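# Reattach the desk lamp's fallen spring between arm and post

## Task

Put the loose spring back on the desk lamp so that it spans from the lamp's arm to its post, with each end hook fitted around its own stud, and the lamp arm holds itself up with nothing supporting it.

## Robot and tools

Robot: two seven-joint arms, left_arm and right_arm, each ending in a two-finger parallel gripper with a wrist camera (cam_left_wrist, cam_right_wrist, both 896x504). Calibrated bases in the scene frame: left_arm at (-0.029, +0.310, 0) m, quat_wxyz (+1.000, 0, 0, +0.003); right_arm at (-0.028, -0.306, 0) m, quat_wxyz (+1.000, 0, 0, +0.020). In both base frames +z points up.

Frames: the scene frame has its origin at table height halfway between the nominal bases, +x reaching out over the table, +z up, and left_arm on the +y side (arm names do not match image left/right). Every hand position, orientation, velocity, Hand target and wrist-camera pose is given in that arm's own base frame. Reported hand poses may be wrong by a few cm, more when the arm is stretched.

Gripper geometry: fingers extend along the gripper's +z axis and close along its y axis. end_effector_position is the spot between the pads when shut, roughly 2 cm short of the fingertips; closing pushes the tips about 10 mm further along +z, mostly while the pads are still over 40 mm apart.

Row format (used by execute_actions and move): 16 plain numbers, always for both arms: left x, y, z, qw, qx, qy, qz, opening, then the same eight for the right arm. x, y, z are an absolute hand position in metres and the quaternion (w first) an absolute hand orientation, both in that arm's base frame. Opening runs from -1 (shut) to +1 (fully open, 0.084 m).

execute_actions(actions, cameras): actions is a list; each action is a table of up to 15 rows, one row per 1/30 s control step; a shorter table repeats its final row to fill 15 steps. An action is rejected for both arms if any target lies over 0.6 m from that gripper's current position along any of the gripper's axes; a malformed call, or one whose first action fails this against the last reported state, is rejected entirely. An empty list just reports state and images. Each step the controller limits the commanded pose to within 70 mm and 16 degrees of the measured pose, so one action may fall short; the result's Hand target line shows where each arm is actually heading, and you must command the remainder next. To keep orientation steady, repeat your own target quaternion rather than the drifted reading. For an idle arm, resend the identical pose and opening it last reported, every call. Tool commands lists current gripper commands; a 0 in the opening slot is a real command, so resend the present value to leave a gripper alone.

move(target, speed, blend, opening_speed, blocking, cameras): target is one row or a list of up to 15 rows, no 0.6 m limit. Each hand travels a straight line from its Hand target; all arms finish together, taking at least 0.5 s and at most 10 s (stopping short if longer). speed: m/s, 0.002 to 1, default 0.25, one value or one per target; rotation is capped at twice that in rad/s. blend: corner-rounding radius in m for lists, default 0. opening_speed: opening units per second, 0.2 or higher. The first target's openings are applied at the start; later targets' openings apply on arrival once everything is still. Paths ignore obstacles and the other arm; faster moves lag and hit harder, and aiming past a contact presses harder. The result adds a move: line with the outcome (done, off_target, moving, held, fault) and limits (paced = pose clipped, held = steps withheld). done means at rest within 3 mm and 2 degrees. blocking=false returns after about 0.5 s while the move continues; a new move replaces a running one.

wait(seconds): 0 to 10 s, arms keep last command. stop(): brakes the running move. zoom_image(camera, region): camera is cam_left_wrist or cam_right_wrist; region [x0, y0, x1, y1] in pixels of that camera's latest image, top-left origin, at most 504 by 504. clear_fault(arm): left_arm or right_arm, only after a reported torque fault. finished_scene(scene): integer number of the current scene; ends it irreversibly, so call it only once the spring holds the lamp arm up unaided.

Reading results: grip_measured is the measured finger opening on the -1..+1 scale; the last Joint positions value per arm is the opening in metres. Joint velocities may read within noise, then hand velocities are omitted. Joint torques follow the joint order, include gravity, and carry offsets and noise; positive means toward larger joint angle. execute_actions results also list end_effector_position at some steps. To grip, command an opening well below grip_measured; force is about 24 N per pad for parts up to about 6 cm wide.

Load limits for contact torque (N m): waist 40.8, shoulder 41, upper arm roll 26.1, elbow 26.1, forearm roll 26.1, wrist pitch 14, wrist roll 14.7. Reaching one triggers a TORQUE FAULT: the arm backs off and freezes until clear_fault. A motor stuck at its torque limit for 1 second faults the same way. Elbow is straight at 2.742 rad. MOTOR HOT appears at 65 °C; at 80 °C the arm is braked for 30 to 60 s (OVER-TEMPERATURE FAULT), so avoid long stretched poses, holding loads needlessly, or pushing toward unreachable poses.

Avoid: knocking anything off the table, dropping the spring or releasing it while it moves, slamming or shoving the lamp hard, any arm stop, and contact between the arms, including one gripper closing on the other's fingers. A clearance check withholds commands that bring the arms too close, but it does not cover finger motion and does not guarantee no contact.

Each tool is called after "Request:" in YAML: its name, and indented under it one key for each argument.

## Session

Request:
execute_actions:
  actions: []

Scene clock: 0.00 s.
left_arm: end_effector_position=(+0.0512, -0.3553, +0.2240) grip_measured=+1.00 end_effector_quat_wxyz=(-0.215, -0.078, +0.961, -0.158) | right_arm: end_effector_position=(+0.3062, -0.2953, +0.2993) grip_measured=+1.00 end_effector_quat_wxyz=(-0.159, +0.799, +0.517, +0.263)
Joint positions: left_arm=[-1.881 -0.674 0.668 0.49 -0.124 0.815 1.775 0.084] | right_arm=[-0.651 0.068 -0.427 1.339 0.523 1.669 -2.284 0.084]
Joint velocities: within noise
Joint torques (N m): no reading
Hand target: left_arm +0.0512, -0.3553, +0.2240; -0.215, -0.078, +0.961, -0.158 | right_arm +0.3062, -0.2953, +0.2993; -0.159, +0.799, +0.517, +0.263
Tool commands: left_gripper/opening=+1.0 right_gripper/opening=+1.0

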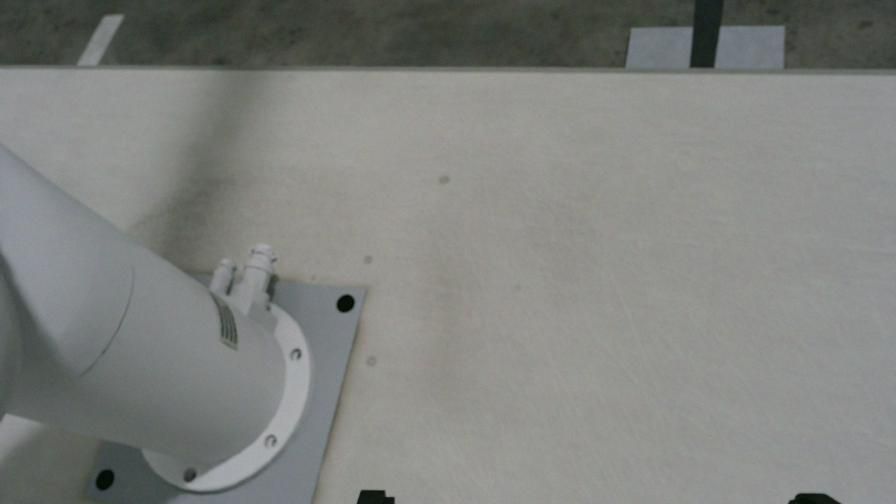

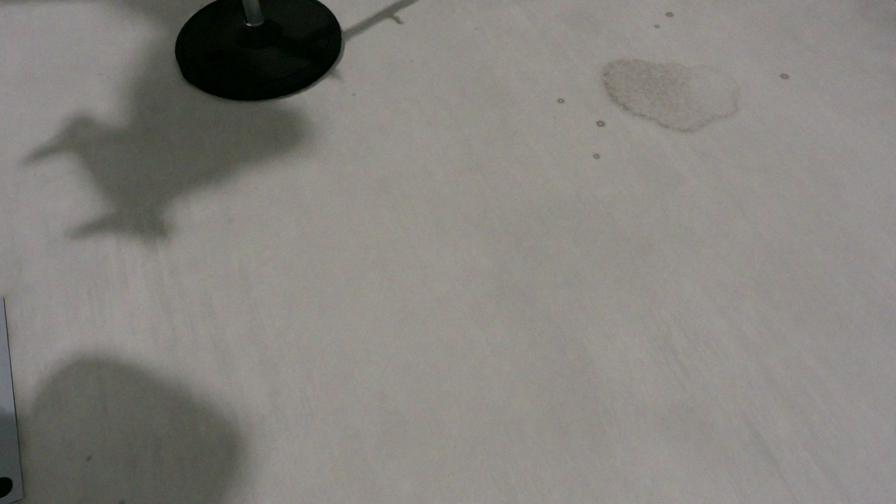

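Request:
move:
  target: [0.0512, -0.3553, 0.2240, -0.215, -0.078, 0.961, -0.158, 1, 0.27, -0.12, 0.22, -0.390, 0.608, 0.515, 0.461, 1]

Scene clock: 23.13 s.
left_arm: end_effector_position=(+0.0512, -0.3553, +0.2240) grip_measured=+1.00 end_effector_quat_wxyz=(-0.215, -0.078, +0.961, -0.158) | right_arm: end_effector_position=(+0.2700, -0.1201, +0.2200) grip_measured=+1.00 end_effector_quat_wxyz=(-0.390, +0.608, +0.515, +0.461)
Joint positions: left_arm=[-1.882 -0.673 0.669 0.49 -0.125 0.816 1.775 0.084] | right_arm=[-0.662 0.17 -0.389 0.921 0.736 1.924 -2.696 0.084]
Joint velocities: within noise
Joint torques (N m): left_arm=[-4.08 1.16 -2.24 18.96 -1.54 -0.44 0.88] | right_arm=[2.61 -11.6 2.44 10.64 3.5 3.16 -2.93]
Hand target: left_arm +0.0512, -0.3553, +0.2240; -0.215, -0.078, +0.961, -0.158 | right_arm +0.2700, -0.1200, +0.2200; -0.390, +0.608, +0.515, +0.461
Off the commanded pose: left_arm 0.000 m, 0 deg | right_arm 0.000 m, 0 deg.
move: done
camera_calibration:
cam_left_wrist: T_world_to_cam=[[-0.230208, 0.939976, -0.251892, 0.432411], [0.894763, 0.102679, -0.434575, 0.154475], [-0.382626, -0.325427, -0.864694, 0.230063], [0, 0, 0, 1]] pos_world=[0.0493542, -0.347448, 0.374986]
cam_right_wrist: T_world_to_cam=[[0.985913, -0.167128, 0.0066823, -0.255052], [-0.0416686, -0.284108, -0.957886, 0.256166], [0.161988, 0.944114, -0.28707, 0.268555], [0, 0, 0, 1]] pos_world=[0.21863, -0.223394, 0.324176]

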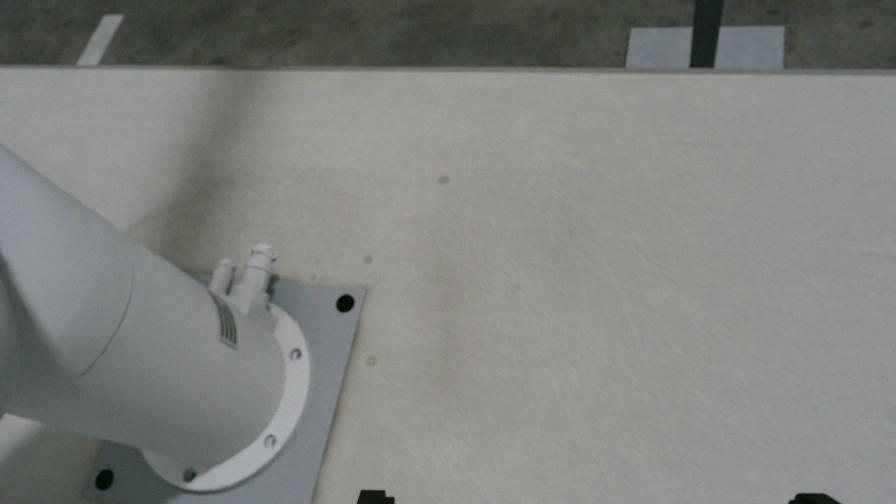

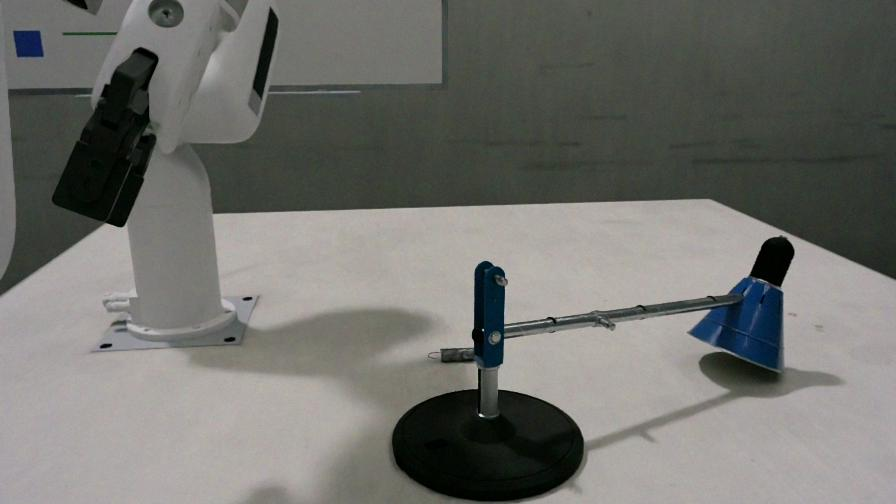

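Request:
zoom_image:
  camera: "cam_right_wrist"
  region: [400, 240, 660, 500]

Request:
zoom_image:
  camera: "cam_right_wrist"
  region: [420, 250, 540, 380]

Request:
zoom_image:
  camera: "cam_right_wrist"
  region: [540, 220, 820, 400]

Scaled by 1.938 from the camera's 896x504 image, which has a finer 1280x720 frame.

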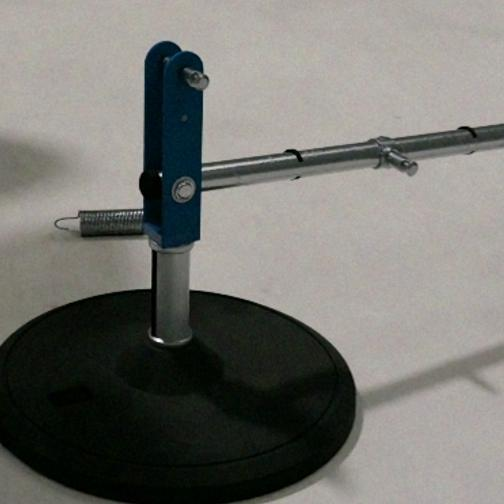

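Scaled by 3.877 from the camera's 896x504 image, which has a finer 1280x720 frame.

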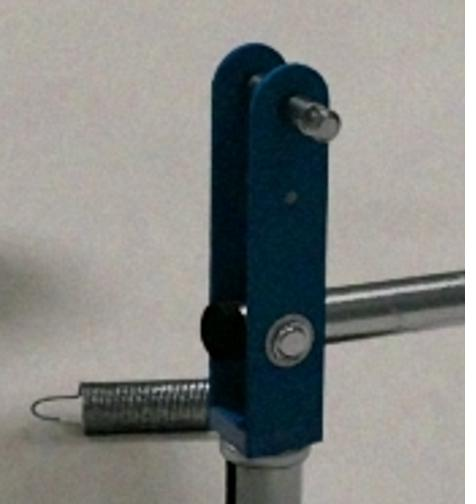

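Scaled by 1.800 from the camera's 896x504 image, which has a finer 1280x720 frame.

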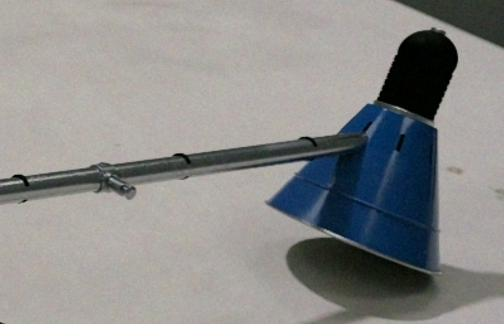

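Request:
move:
  target:
    - [0.12, -0.10, 0.28, -0.281, -0.688, 0.580, -0.334, 1, 0.27, -0.12, 0.22, -0.390, 0.608, 0.515, 0.461, 1]
    - [0.278, -0.017, 0.22, -0.281, -0.688, 0.580, -0.334, 1, 0.27, -0.12, 0.22, -0.390, 0.608, 0.515, 0.461, 1]
  blend: 0.04

Scene clock: 45.53 s.
left_arm: end_effector_position=(+0.2780, -0.0170, +0.2200) grip_measured=+1.00 end_effector_quat_wxyz=(+0.281, +0.688, -0.580, +0.334) | right_arm: end_effector_position=(+0.2700, -0.1200, +0.2200) grip_measured=+1.00 end_effector_quat_wxyz=(-0.390, +0.608, +0.515, +0.461)
Joint positions: left_arm=[-0.759 -1.431 1.235 0.425 0.381 1.168 1.217 0.084] | right_arm=[-0.662 0.17 -0.389 0.921 0.736 1.924 -2.696 0.084]
Joint velocities: within noise
Joint torques (N m): left_arm=[-4.46 16.96 -9.53 8.88 0.57 -2.44 0.9] | right_arm=[2.7 -11.58 1.99 12.96 3.16 2.74 -2.65]
Hand target: left_arm +0.2780, -0.0170, +0.2200; +0.281, +0.688, -0.580, +0.334 | right_arm +0.2700, -0.1200, +0.2200; -0.390, +0.608, +0.515, +0.461
Off the commanded pose: left_arm 0.000 m, 0 deg | right_arm 0.000 m, 0 deg.
move: done
camera_calibration:
cam_left_wrist: T_world_to_cam=[[-0.984812, -0.172337, 0.0211169, 0.296347], [-0.124166, 0.614031, -0.779454, 0.282944], [0.121363, -0.770238, -0.626103, 0.223313], [0, 0, 0, 1]] pos_world=[0.299876, 0.0493393, 0.354101]
cam_right_wrist: T_world_to_cam=[[0.985934, -0.167003, 0.00671217, -0.255039], [-0.0415694, -0.283915, -0.957948, 0.256207], [0.161886, 0.944194, -0.286864, 0.268529], [0, 0, 0, 1]] pos_world=[0.218631, -0.223395, 0.324176]

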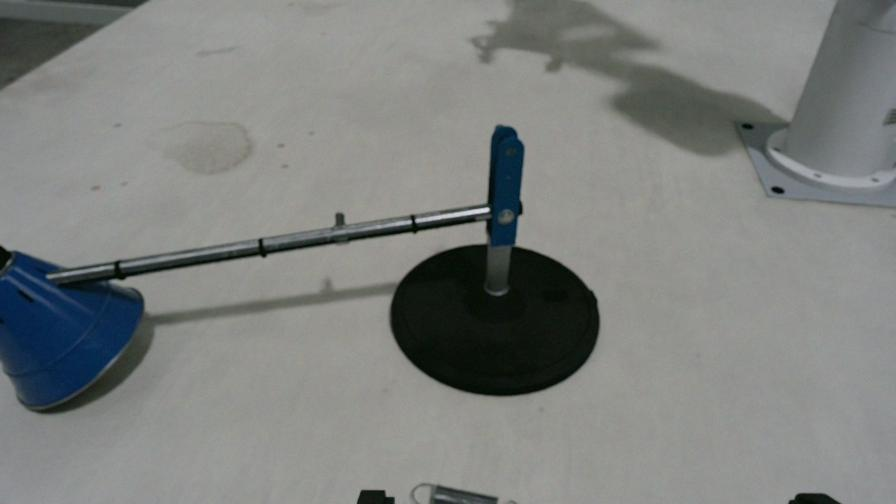

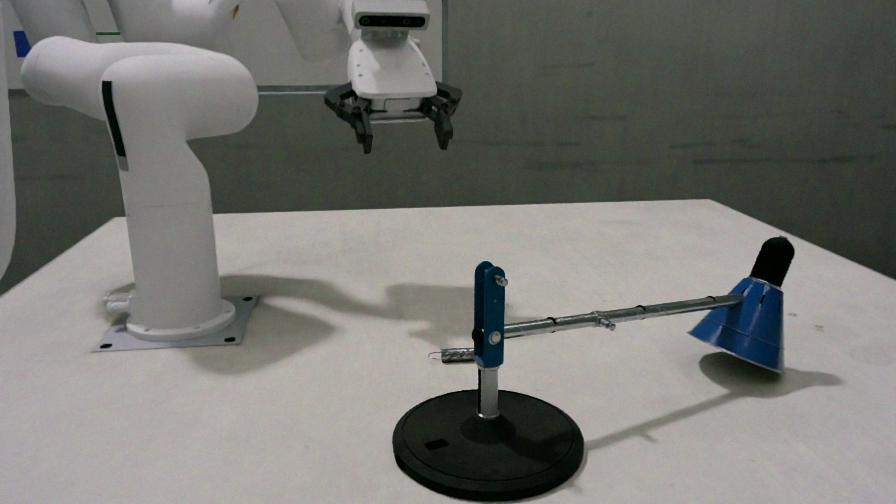

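Request:
move:
  target: [0.287, -0.07, 0.16, 0, 0.7071, -0.7071, 0, 1, 0.27, -0.12, 0.22, -0.390, 0.608, 0.515, 0.461, 1]

Request:
zoom_image:
  camera: "cam_left_wrist"
  region: [380, 240, 540, 330]

Scene clock: 57.57 s.
left_arm: end_effector_position=(+0.2870, -0.0700, +0.1600) grip_measured=+1.00 end_effector_quat_wxyz=(+0.000, +0.707, -0.707, +0.000) | right_arm: end_effector_position=(+0.2700, -0.1200, +0.2200) grip_measured=+1.00 end_effector_quat_wxyz=(-0.390, +0.608, +0.515, +0.461)
Joint positions: left_arm=[-1.111 -0.778 0.819 0.455 0.604 1.127 0.823 0.084] | right_arm=[-0.662 0.17 -0.389 0.921 0.736 1.924 -2.696 0.084]
Joint velocities: within noise
Joint torques (N m): left_arm=[-4.18 5.61 -11.72 17.62 -0.34 -0.23 -1.04] | right_arm=[2.46 -11.44 1.6 14.69 3.09 2.46 -2.75]
Hand target: left_arm +0.2870, -0.0700, +0.1600; +0.000, +0.707, -0.707, +0.000 | right_arm +0.2700, -0.1200, +0.2200; -0.390, +0.608, +0.515, +0.461
Off the commanded pose: left_arm 0.000 m, 0 deg | right_arm 0.000 m, 0 deg.
move: done
camera_calibration:
cam_left_wrist: T_world_to_cam=[[-0.999757, -0.0189591, 0.0112477, 0.313999], [-0.0188571, 0.999781, 0.00910567, 0.140445], [-0.0114178, 0.00889136, -0.999895, 0.296306], [0, 0, 0, 1]] pos_world=[0.319955, -0.137096, 0.291464]
cam_right_wrist: T_world_to_cam=[[0.985934, -0.167003, 0.00671217, -0.255039], [-0.0415694, -0.283915, -0.957948, 0.256207], [0.161886, 0.944194, -0.286864, 0.268529], [0, 0, 0, 1]] pos_world=[0.218631, -0.223395, 0.324176]

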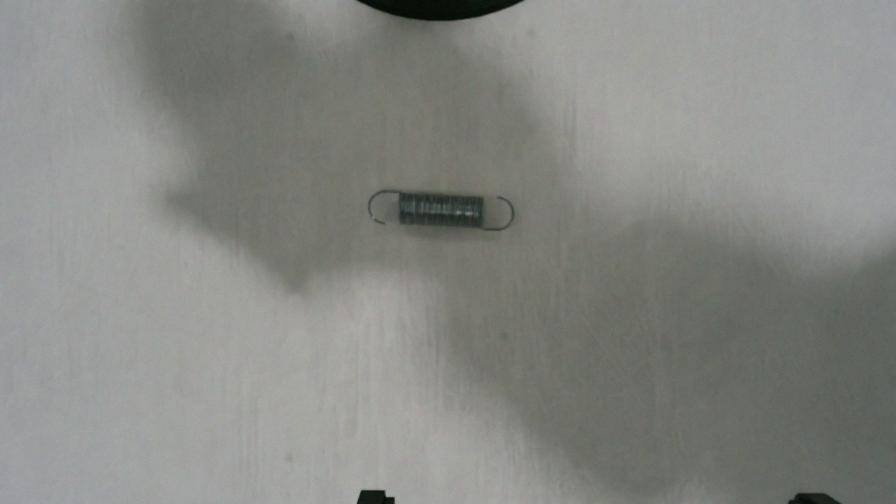

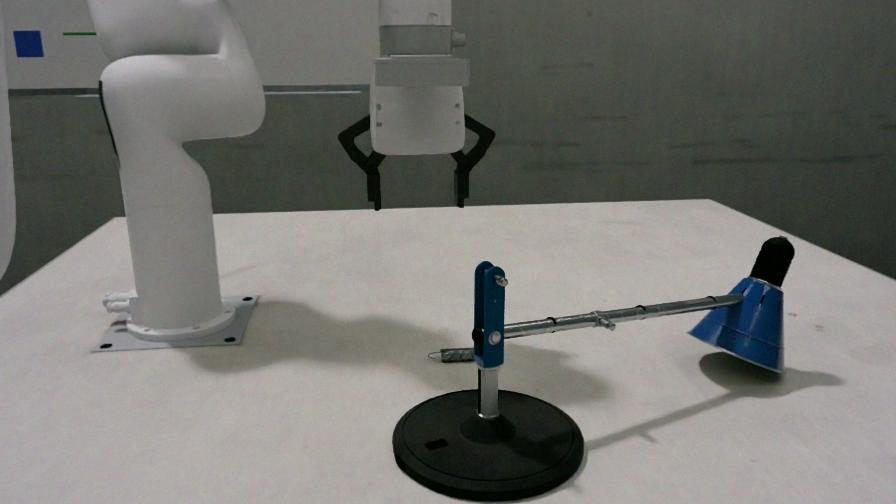

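Scaled by 3.150 from the camera's 896x504 image, which has a finer 1280x720 frame.

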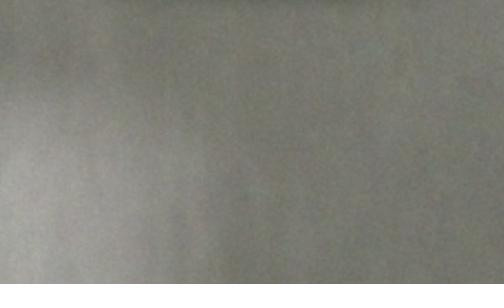

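Request:
zoom_image:
  camera: "cam_left_wrist"
  region: [350, 165, 530, 255]

Request:
zoom_image:
  camera: "cam_right_wrist"
  region: [470, 255, 530, 375]

Request:
zoom_image:
  camera: "cam_right_wrist"
  region: [570, 290, 650, 350]

Scaled by 2.800 from the camera's 896x504 image, which has a finer 1280x720 frame.

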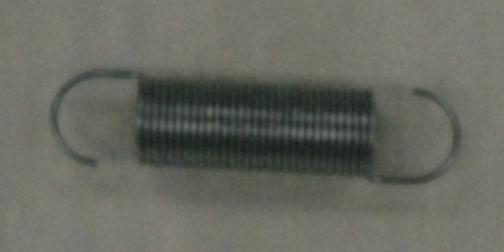

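Scaled by 4.200 from the camera's 896x504 image, which has a finer 1280x720 frame.

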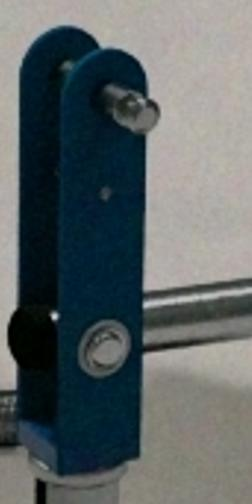

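Scaled by 6.300 from the camera's 896x504 image, which has a finer 1280x720 frame.

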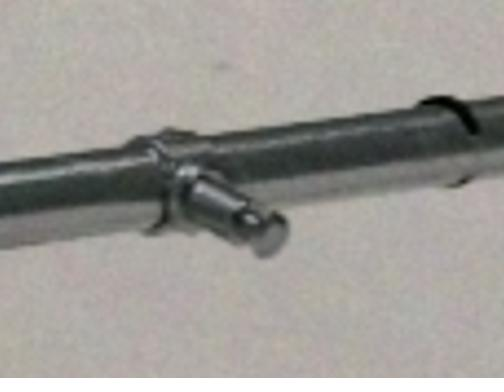

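Request:
move:
  target:
    - [0.28, 0.03, 0.25, -0.281, -0.688, 0.580, -0.334, 1, 0.27, -0.05, 0.36, -0.2, 0.85, 0.4, 0.27, 1]
    - [0.278, 0.06, 0.25, -0.281, -0.688, 0.580, -0.334, 1, 0.277, 0.2, 0.36, 0, 0.9993, -0.0385, 0, 1]
    - [0.278, 0.06, 0.25, -0.281, -0.688, 0.580, -0.334, 1, 0.277, 0.415, 0.26, 0, 0.9993, -0.0385, 0, 1]
  blend: 0.05

Scene clock: 132.57 s.
left_arm: end_effector_position=(+0.2780, +0.0600, +0.2500) grip_measured=+1.00 end_effector_quat_wxyz=(+0.281, +0.688, -0.580, +0.334) | right_arm: end_effector_position=(+0.2770, +0.4149, +0.2600) grip_measured=+1.00 end_effector_quat_wxyz=(+0.000, +0.999, -0.039, +0.000)
Joint positions: left_arm=[-0.761 -1.434 1.211 0.656 0.341 1.389 1.287 0.084] | right_arm=[-1.008 -1.135 1.253 1.391 1.074 1.776 0.337 0.084]
Joint velocities: within noise
Joint torques (N m): left_arm=[3.54 18.3 -12.1 7.8 0.08 -0.4 0.99] | right_arm=[-2.36 12.29 -13.13 11.59 2.34 -3.17 2.04]
Hand target: left_arm +0.2780, +0.0600, +0.2500; +0.281, +0.688, -0.580, +0.334 | right_arm +0.2770, +0.4150, +0.2600; +0.000, +0.999, -0.038, +0.000
Off the commanded pose: left_arm 0.000 m, 0 deg | right_arm 0.000 m, 0 deg.
move: done
camera_calibration:
cam_left_wrist: T_world_to_cam=[[-0.984812, -0.172336, 0.0211182, 0.309081], [-0.124157, 0.613971, -0.779503, 0.259083], [0.12137, -0.770286, -0.626042, 0.301373], [0, 0, 0, 1]] pos_world=[0.299976, 0.126339, 0.384101]
cam_right_wrist: T_world_to_cam=[[-0.0716785, -0.997421, 0.00368787, 0.465411], [-0.997277, 0.0717315, 0.0171497, 0.310312], [-0.01737, -0.00244856, -0.999846, 0.401581], [0, 0, 0, 1]] pos_world=[0.349802, 0.442935, 0.394481]

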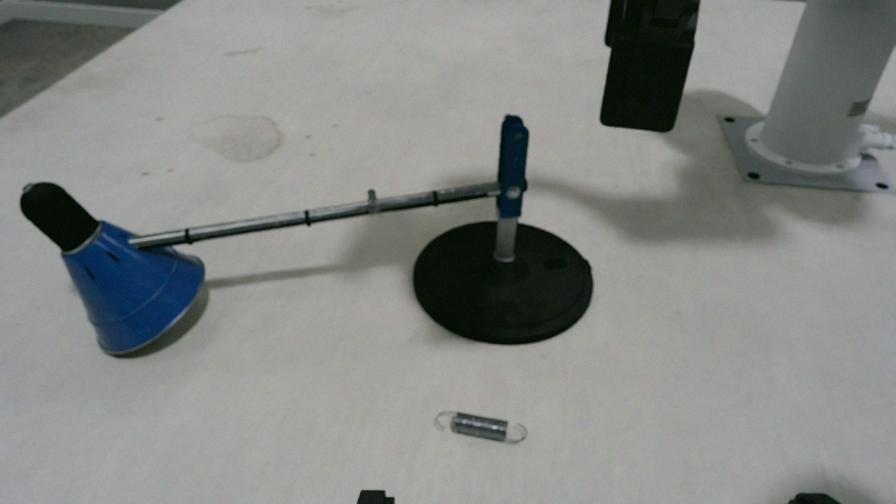

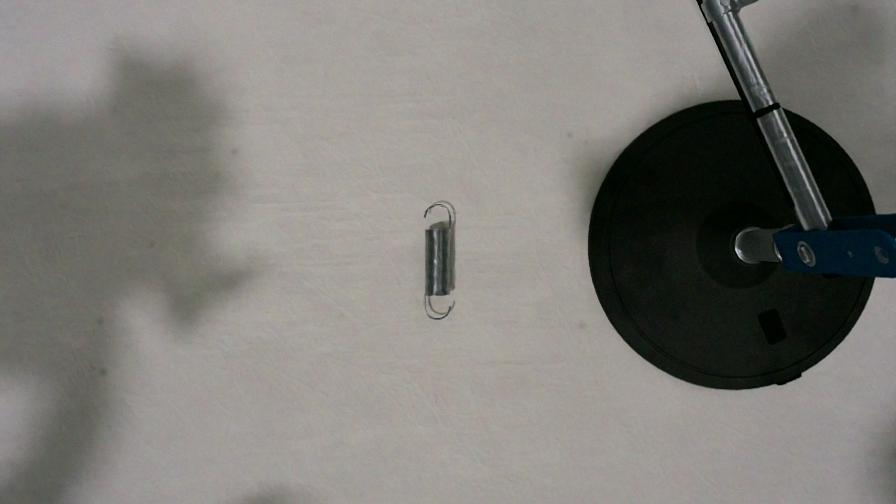

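Request:
move:
  target:
    - [0.278, 0.06, 0.25, -0.281, -0.688, 0.580, -0.334, 1, 0.3345, 0.4466, 0.15, 0, 0.9993, -0.0385, 0, -0.1]
    - [0.278, 0.06, 0.25, -0.281, -0.688, 0.580, -0.334, 1, 0.3345, 0.4466, 0.06, 0, 0.9993, -0.0385, 0, -0.1]
  speed: 0.15

Request:
zoom_image:
  camera: "cam_left_wrist"
  region: [380, 330, 600, 480]

Scene clock: 145.43 s.
left_arm: end_effector_position=(+0.2780, +0.0600, +0.2500) grip_measured=+1.00 end_effector_quat_wxyz=(+0.281, +0.688, -0.580, +0.334) | right_arm: end_effector_position=(+0.3345, +0.4465, +0.0601) grip_measured=-0.11 end_effector_quat_wxyz=(+0.000, +0.999, -0.039, +0.000)
Joint positions: left_arm=[-0.761 -1.434 1.211 0.656 0.341 1.389 1.287 0.084] | right_arm=[-1.186 -1.354 1.624 1.38 1.367 1.479 0.286 0.039]
Joint velocities: within noise
Joint torques (N m): left_arm=[-0.12 18.5 -12.51 6.36 -0.4 -0.33 1.11] | right_arm=[-2.62 16.07 -14.92 6.99 2.03 -3.2 -2.82]
Hand target: left_arm +0.2780, +0.0600, +0.2500; +0.281, +0.688, -0.580, +0.334 | right_arm +0.3345, +0.4466, +0.0600; +0.000, +0.999, -0.038, +0.000
Off the commanded pose: left_arm 0.000 m, 0 deg | right_arm 0.000 m, 0 deg.
move: done
camera_calibration:
cam_left_wrist: T_world_to_cam=[[-0.984812, -0.172336, 0.0211182, 0.309081], [-0.124157, 0.613971, -0.779503, 0.259083], [0.12137, -0.770286, -0.626042, 0.301373], [0, 0, 0, 1]] pos_world=[0.299976, 0.126339, 0.384101]
cam_right_wrist: T_world_to_cam=[[-0.0717774, -0.997414, 0.00369606, 0.501823], [-0.997268, 0.0718308, 0.0172497, 0.368747], [-0.0174706, -0.00244782, -0.999844, 0.202828], [0, 0, 0, 1]] pos_world=[0.407302, 0.474535, 0.194581]

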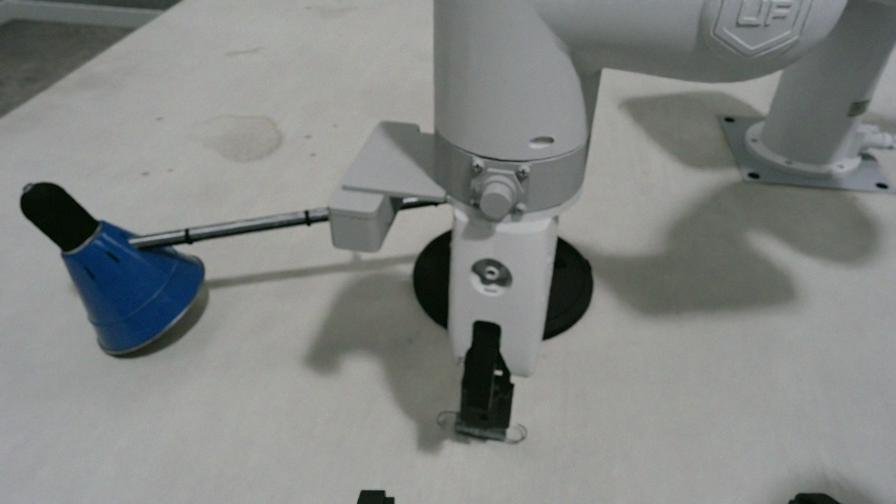

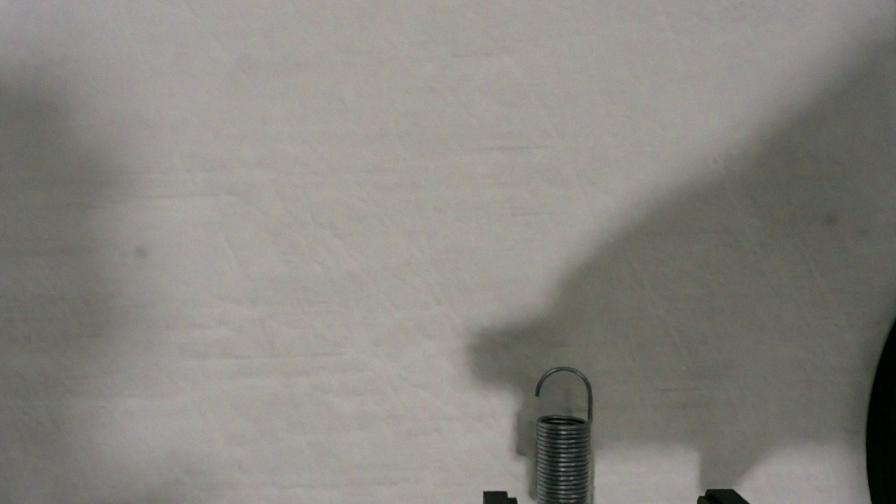

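Scaled by 2.291 from the camera's 896x504 image, which has a finer 1280x720 frame.

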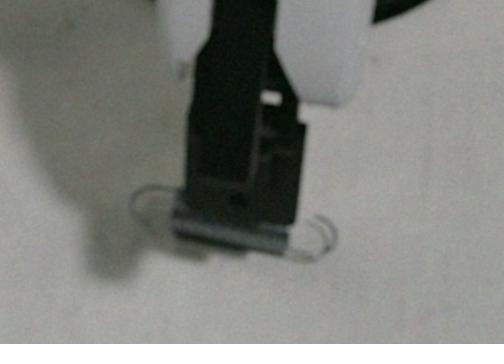

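Request:
move:
  target: [0.278, 0.06, 0.25, -0.281, -0.688, 0.580, -0.334, 1, 0.3385, 0.4506, 0.032, 0, 0.9993, -0.0385, 0, -0.1]
  speed: 0.06

Request:
zoom_image:
  camera: "cam_left_wrist"
  region: [410, 370, 560, 470]

Scene clock: 157.97 s.
left_arm: end_effector_position=(+0.2780, +0.0600, +0.2500) grip_measured=+1.00 end_effector_quat_wxyz=(+0.281, +0.688, -0.580, +0.334) | right_arm: end_effector_position=(+0.3385, +0.4506, +0.0321) grip_measured=-0.11 end_effector_quat_wxyz=(+0.000, +0.999, -0.038, +0.000)
Joint positions: left_arm=[-0.761 -1.434 1.211 0.656 0.341 1.389 1.287 0.084] | right_arm=[-1.208 -1.389 1.671 1.398 1.408 1.443 0.287 0.039]
Joint velocities: within noise
Joint torques (N m): left_arm=[-1.11 18.35 -12.7 4.95 -1.06 -0.91 0.96] | right_arm=[-2.57 15.97 -14.75 7.38 2.04 -3.14 2.5]
Hand target: left_arm +0.2780, +0.0600, +0.2500; +0.281, +0.688, -0.580, +0.334 | right_arm +0.3385, +0.4506, +0.0320; +0.000, +0.999, -0.038, +0.000
Off the commanded pose: left_arm 0.000 m, 0 deg | right_arm 0.000 m, 0 deg.
move: done
camera_calibration:
cam_left_wrist: T_world_to_cam=[[-0.984812, -0.172336, 0.0211182, 0.309081], [-0.124157, 0.613971, -0.779503, 0.259083], [0.12137, -0.770286, -0.626042, 0.301373], [0, 0, 0, 1]] pos_world=[0.299976, 0.126339, 0.384101]
cam_right_wrist: T_world_to_cam=[[-0.0713803, -0.997442, 0.00368483, 0.506156], [-0.997298, 0.0714333, 0.0171487, 0.373143], [-0.0173681, -0.0024508, -0.999846, 0.174872], [0, 0, 0, 1]] pos_world=[0.411302, 0.478635, 0.166581]

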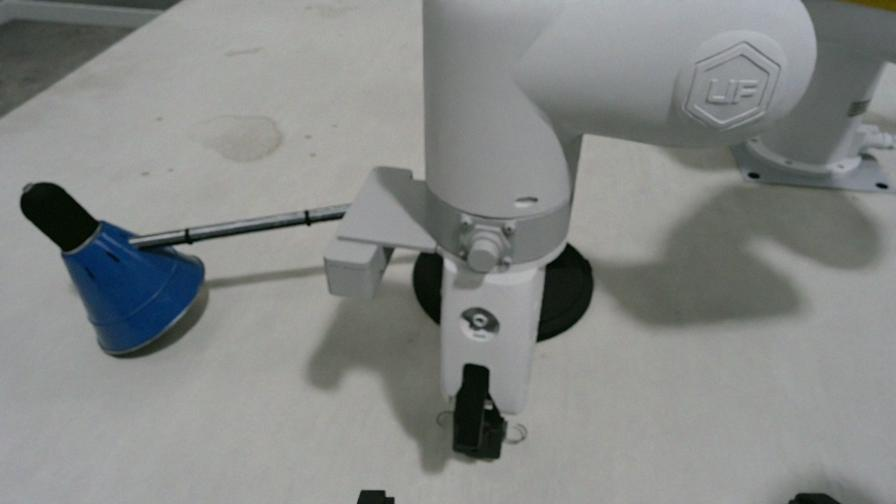

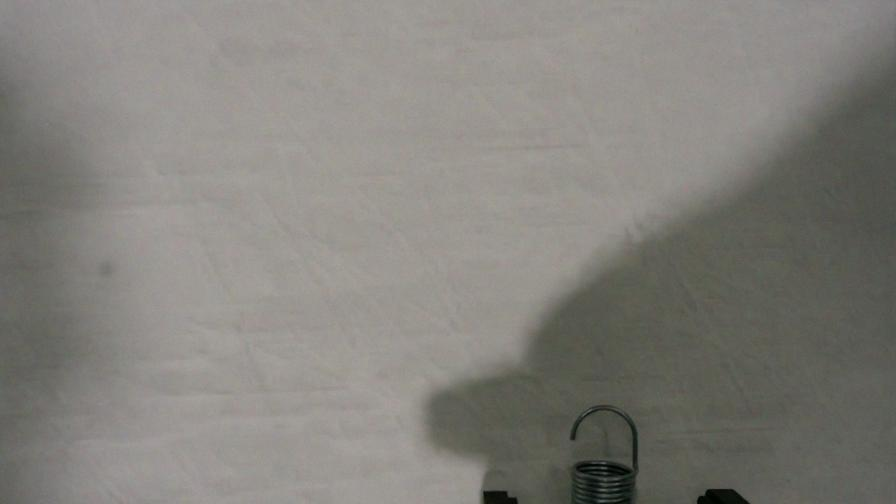

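Scaled by 3.360 from the camera's 896x504 image, which has a finer 1280x720 frame.

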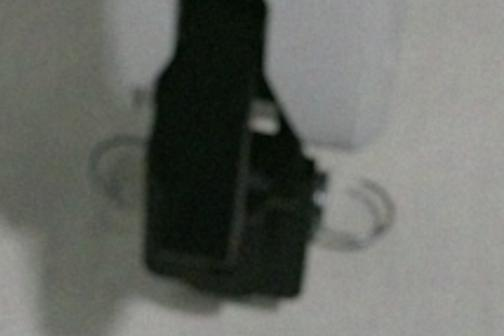

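Request:
move:
  target: [0.278, 0.06, 0.25, -0.281, -0.688, 0.580, -0.334, 1, 0.3385, 0.4512, 0.026, 0, 0.9993, -0.0385, 0, -0.1]
  speed: 0.03

Request:
zoom_image:
  camera: "cam_left_wrist"
  region: [410, 370, 560, 470]

Scene clock: 164.43 s.
left_arm: end_effector_position=(+0.2780, +0.0600, +0.2500) grip_measured=+1.00 end_effector_quat_wxyz=(+0.281, +0.688, -0.580, +0.334) | right_arm: end_effector_position=(+0.3385, +0.4512, +0.0261) grip_measured=-0.11 end_effector_quat_wxyz=(+0.000, +0.999, -0.038, +0.000)
Joint positions: left_arm=[-0.761 -1.434 1.211 0.656 0.341 1.389 1.287 0.084] | right_arm=[-1.21 -1.397 1.68 1.4 1.416 1.435 0.287 0.039]
Joint velocities: within noise
Joint torques (N m): left_arm=[-1.03 17.43 -12.9 4.99 -1.05 -1.08 0.95] | right_arm=[-2.64 16.25 -15.1 7.19 2.33 -3.24 2.44]
Hand target: left_arm +0.2780, +0.0600, +0.2500; +0.281, +0.688, -0.580, +0.334 | right_arm +0.3385, +0.4512, +0.0260; +0.000, +0.999, -0.038, +0.000
Off the commanded pose: left_arm 0.000 m, 0 deg | right_arm 0.000 m, 0 deg.
move: done
camera_calibration:
cam_left_wrist: T_world_to_cam=[[-0.984812, -0.172336, 0.0211182, 0.309081], [-0.124157, 0.613971, -0.779503, 0.259083], [0.12137, -0.770286, -0.626042, 0.301373], [0, 0, 0, 1]] pos_world=[0.299976, 0.126339, 0.384101]
cam_right_wrist: T_world_to_cam=[[-0.0716785, -0.997421, 0.00368787, 0.506888], [-0.997277, 0.0717315, 0.0171497, 0.373052], [-0.01737, -0.00244856, -0.999846, 0.168874], [0, 0, 0, 1]] pos_world=[0.411302, 0.479235, 0.160581]

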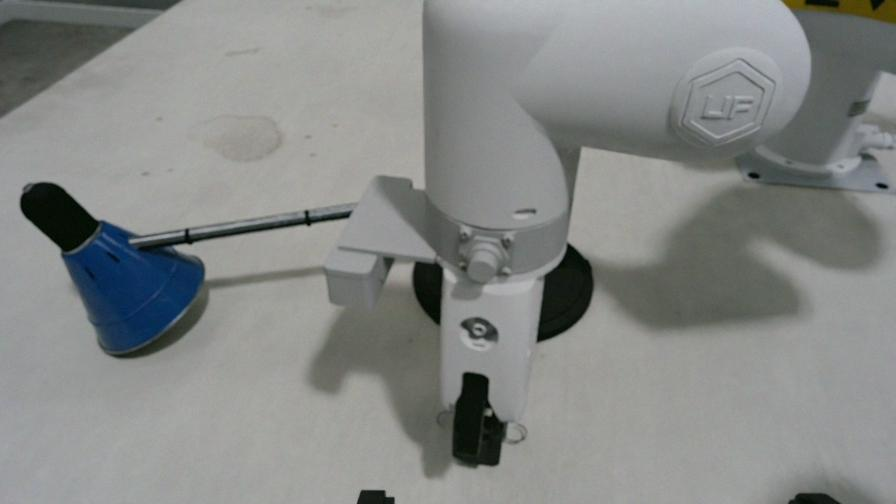

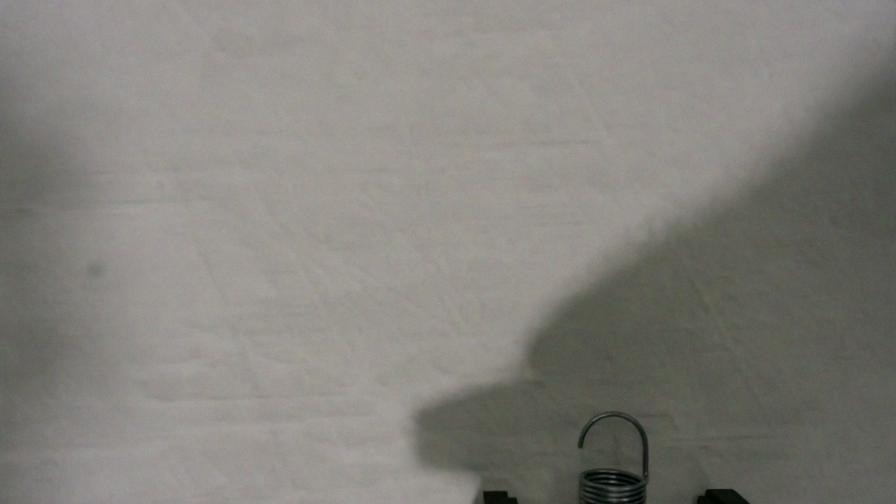

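Scaled by 3.360 from the camera's 896x504 image, which has a finer 1280x720 frame.

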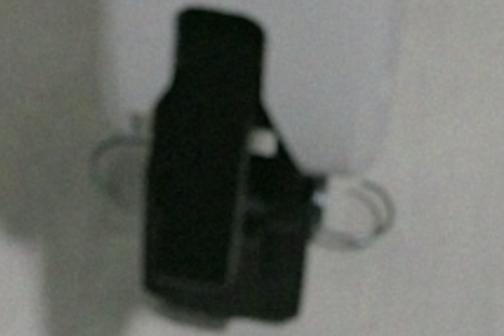

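Request:
move:
  target:
    - [0.278, 0.06, 0.25, -0.281, -0.688, 0.580, -0.334, 1, 0.3385, 0.4512, 0.0225, 0, 0.9993, -0.0385, 0, -0.1]
    - [0.278, 0.06, 0.25, -0.281, -0.688, 0.580, -0.334, 1, 0.3385, 0.4512, 0.0225, 0, 0.9993, -0.0385, 0, -0.9]
  speed: 0.02
  opening_speed: 0.4

Request:
zoom_image:
  camera: "cam_left_wrist"
  region: [410, 370, 560, 470]

Scene clock: 172.63 s.
left_arm: end_effector_position=(+0.2780, +0.0600, +0.2500) grip_measured=+1.00 end_effector_quat_wxyz=(+0.281, +0.688, -0.580, +0.334) | right_arm: end_effector_position=(+0.3385, +0.4512, +0.0225) grip_measured=-0.70 end_effector_quat_wxyz=(+0.000, +0.999, -0.038, +0.000)
Joint positions: left_arm=[-0.761 -1.434 1.211 0.656 0.341 1.389 1.287 0.084] | right_arm=[-1.211 -1.401 1.686 1.4 1.421 1.43 0.286 0.013]
Joint velocities: within noise
Joint torques (N m): left_arm=[-0.7 16.81 -13.23 4.93 -1.11 -1.52 1.03] | right_arm=[-2.87 20.55 -9.66 0.38 -3.34 0.77 -2.53]
Hand target: left_arm +0.2780, +0.0600, +0.2500; +0.281, +0.688, -0.580, +0.334 | right_arm +0.3385, +0.4512, +0.0225; +0.000, +0.999, -0.038, +0.000
Off the commanded pose: left_arm 0.000 m, 0 deg | right_arm 0.000 m, 0 deg.
move: done
camera_calibration:
cam_left_wrist: T_world_to_cam=[[-0.984812, -0.172336, 0.0211182, 0.309081], [-0.124157, 0.613971, -0.779503, 0.259083], [0.12137, -0.770286, -0.626042, 0.301373], [0, 0, 0, 1]] pos_world=[0.299976, 0.126339, 0.384101]
cam_right_wrist: T_world_to_cam=[[-0.0716789, -0.997421, 0.0036807, 0.506903], [-0.997278, 0.0717316, 0.0170499, 0.373129], [-0.01727, -0.00244856, -0.999848, 0.165234], [0, 0, 0, 1]] pos_world=[0.411302, 0.479235, 0.156981]

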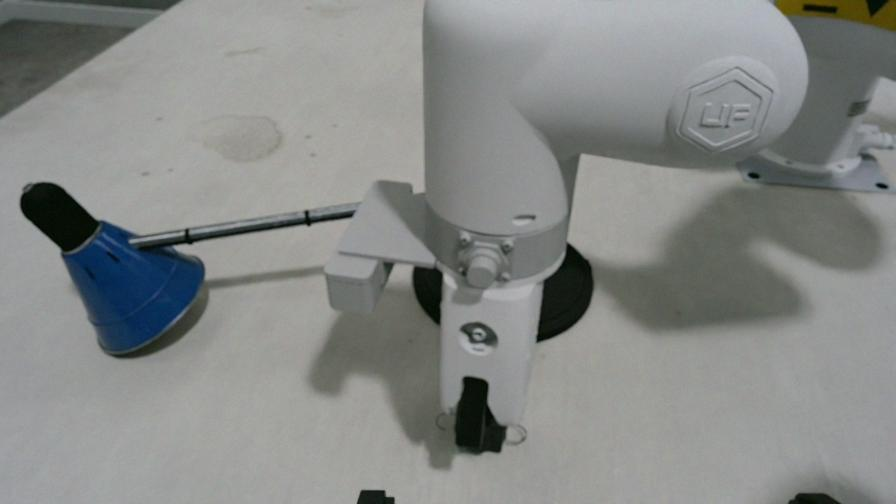

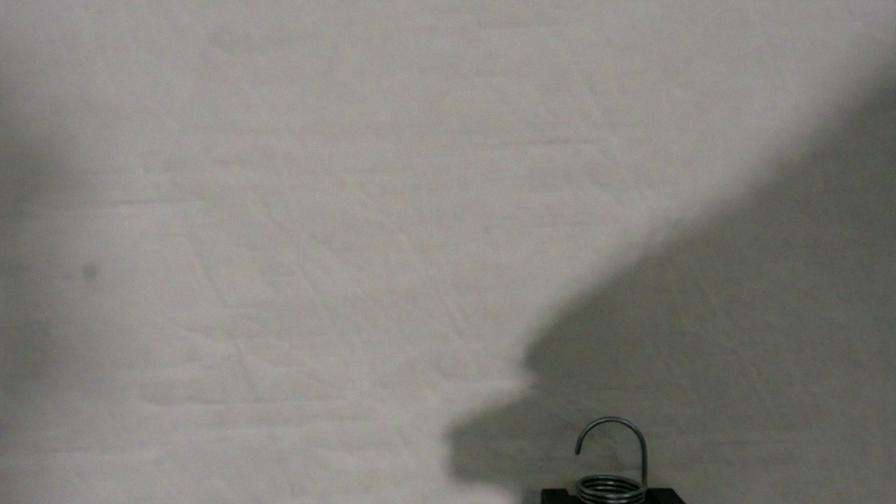

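Scaled by 3.360 from the camera's 896x504 image, which has a finer 1280x720 frame.

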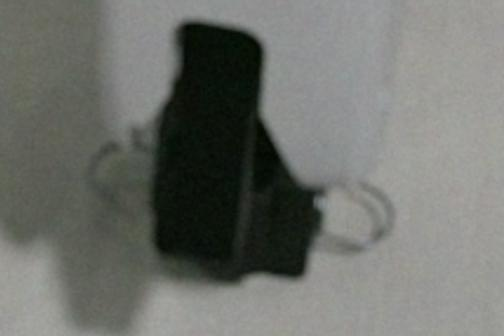

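Request:
move:
  target:
    - [0.278, 0.06, 0.25, -0.281, -0.688, 0.580, -0.334, 1, 0.3385, 0.4512, 0.05, 0, 0.9993, -0.0385, 0, -0.9]
    - [0.278, 0.06, 0.25, -0.281, -0.688, 0.580, -0.334, 1, 0.3385, 0.4512, 0.2, 0, 0.9993, -0.0385, 0, -0.9]
  speed: [0.04, 0.15]

Request:
zoom_image:
  camera: "cam_right_wrist"
  region: [520, 374, 710, 504]

Request:
zoom_image:
  camera: "cam_left_wrist"
  region: [420, 170, 600, 290]

Scene clock: 179.23 s.
left_arm: end_effector_position=(+0.2780, +0.0600, +0.2500) grip_measured=+1.00 end_effector_quat_wxyz=(+0.281, +0.688, -0.580, +0.334) | right_arm: end_effector_position=(+0.3385, +0.4512, +0.1999) grip_measured=-0.70 end_effector_quat_wxyz=(+0.000, +0.999, -0.039, +0.000)
Joint positions: left_arm=[-0.761 -1.434 1.211 0.656 0.341 1.389 1.287 0.084] | right_arm=[-1.234 -1.187 1.44 1.554 1.182 1.686 0.349 0.013]
Joint velocities: within noise
Joint torques (N m): left_arm=[-0.85 15.88 -13.86 4.86 -1.29 -1.62 0.94] | right_arm=[-3.01 24.83 -20.02 10.54 -2.86 0.36 2.27]
Hand target: left_arm +0.2780, +0.0600, +0.2500; +0.281, +0.688, -0.580, +0.334 | right_arm +0.3385, +0.4512, +0.2000; +0.000, +0.999, -0.038, +0.000
Off the commanded pose: left_arm 0.000 m, 0 deg | right_arm 0.000 m, 0 deg.
move: done
camera_calibration:
cam_left_wrist: T_world_to_cam=[[-0.984812, -0.172336, 0.0211182, 0.309081], [-0.124157, 0.613971, -0.779503, 0.259083], [0.12137, -0.770286, -0.626042, 0.301373], [0, 0, 0, 1]] pos_world=[0.299976, 0.126339, 0.384101]
cam_right_wrist: T_world_to_cam=[[-0.0716785, -0.997421, 0.00368787, 0.506247], [-0.997277, 0.0717315, 0.0171497, 0.370071], [-0.01737, -0.00244856, -0.999846, 0.342647], [0, 0, 0, 1]] pos_world=[0.411302, 0.479235, 0.334381]

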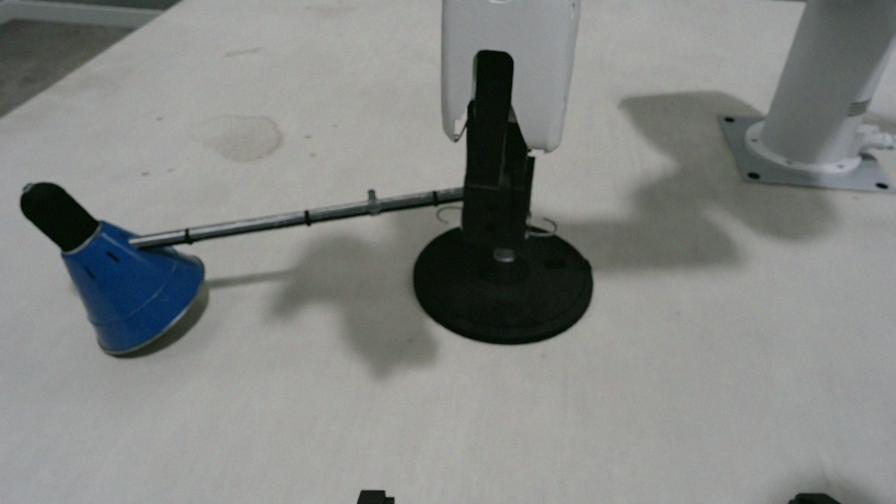

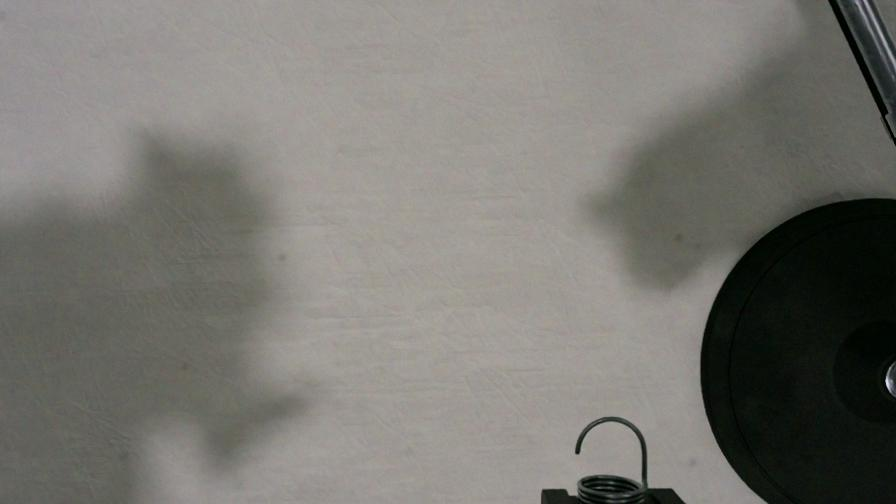

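Scaled by 2.653 from the camera's 896x504 image, which has a finer 1280x720 frame.

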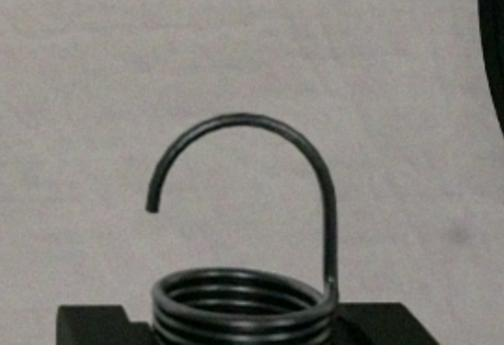

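Scaled by 2.800 from the camera's 896x504 image, which has a finer 1280x720 frame.

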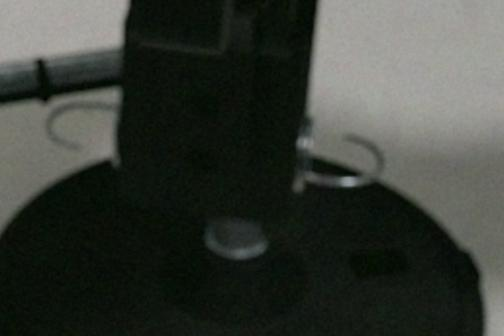

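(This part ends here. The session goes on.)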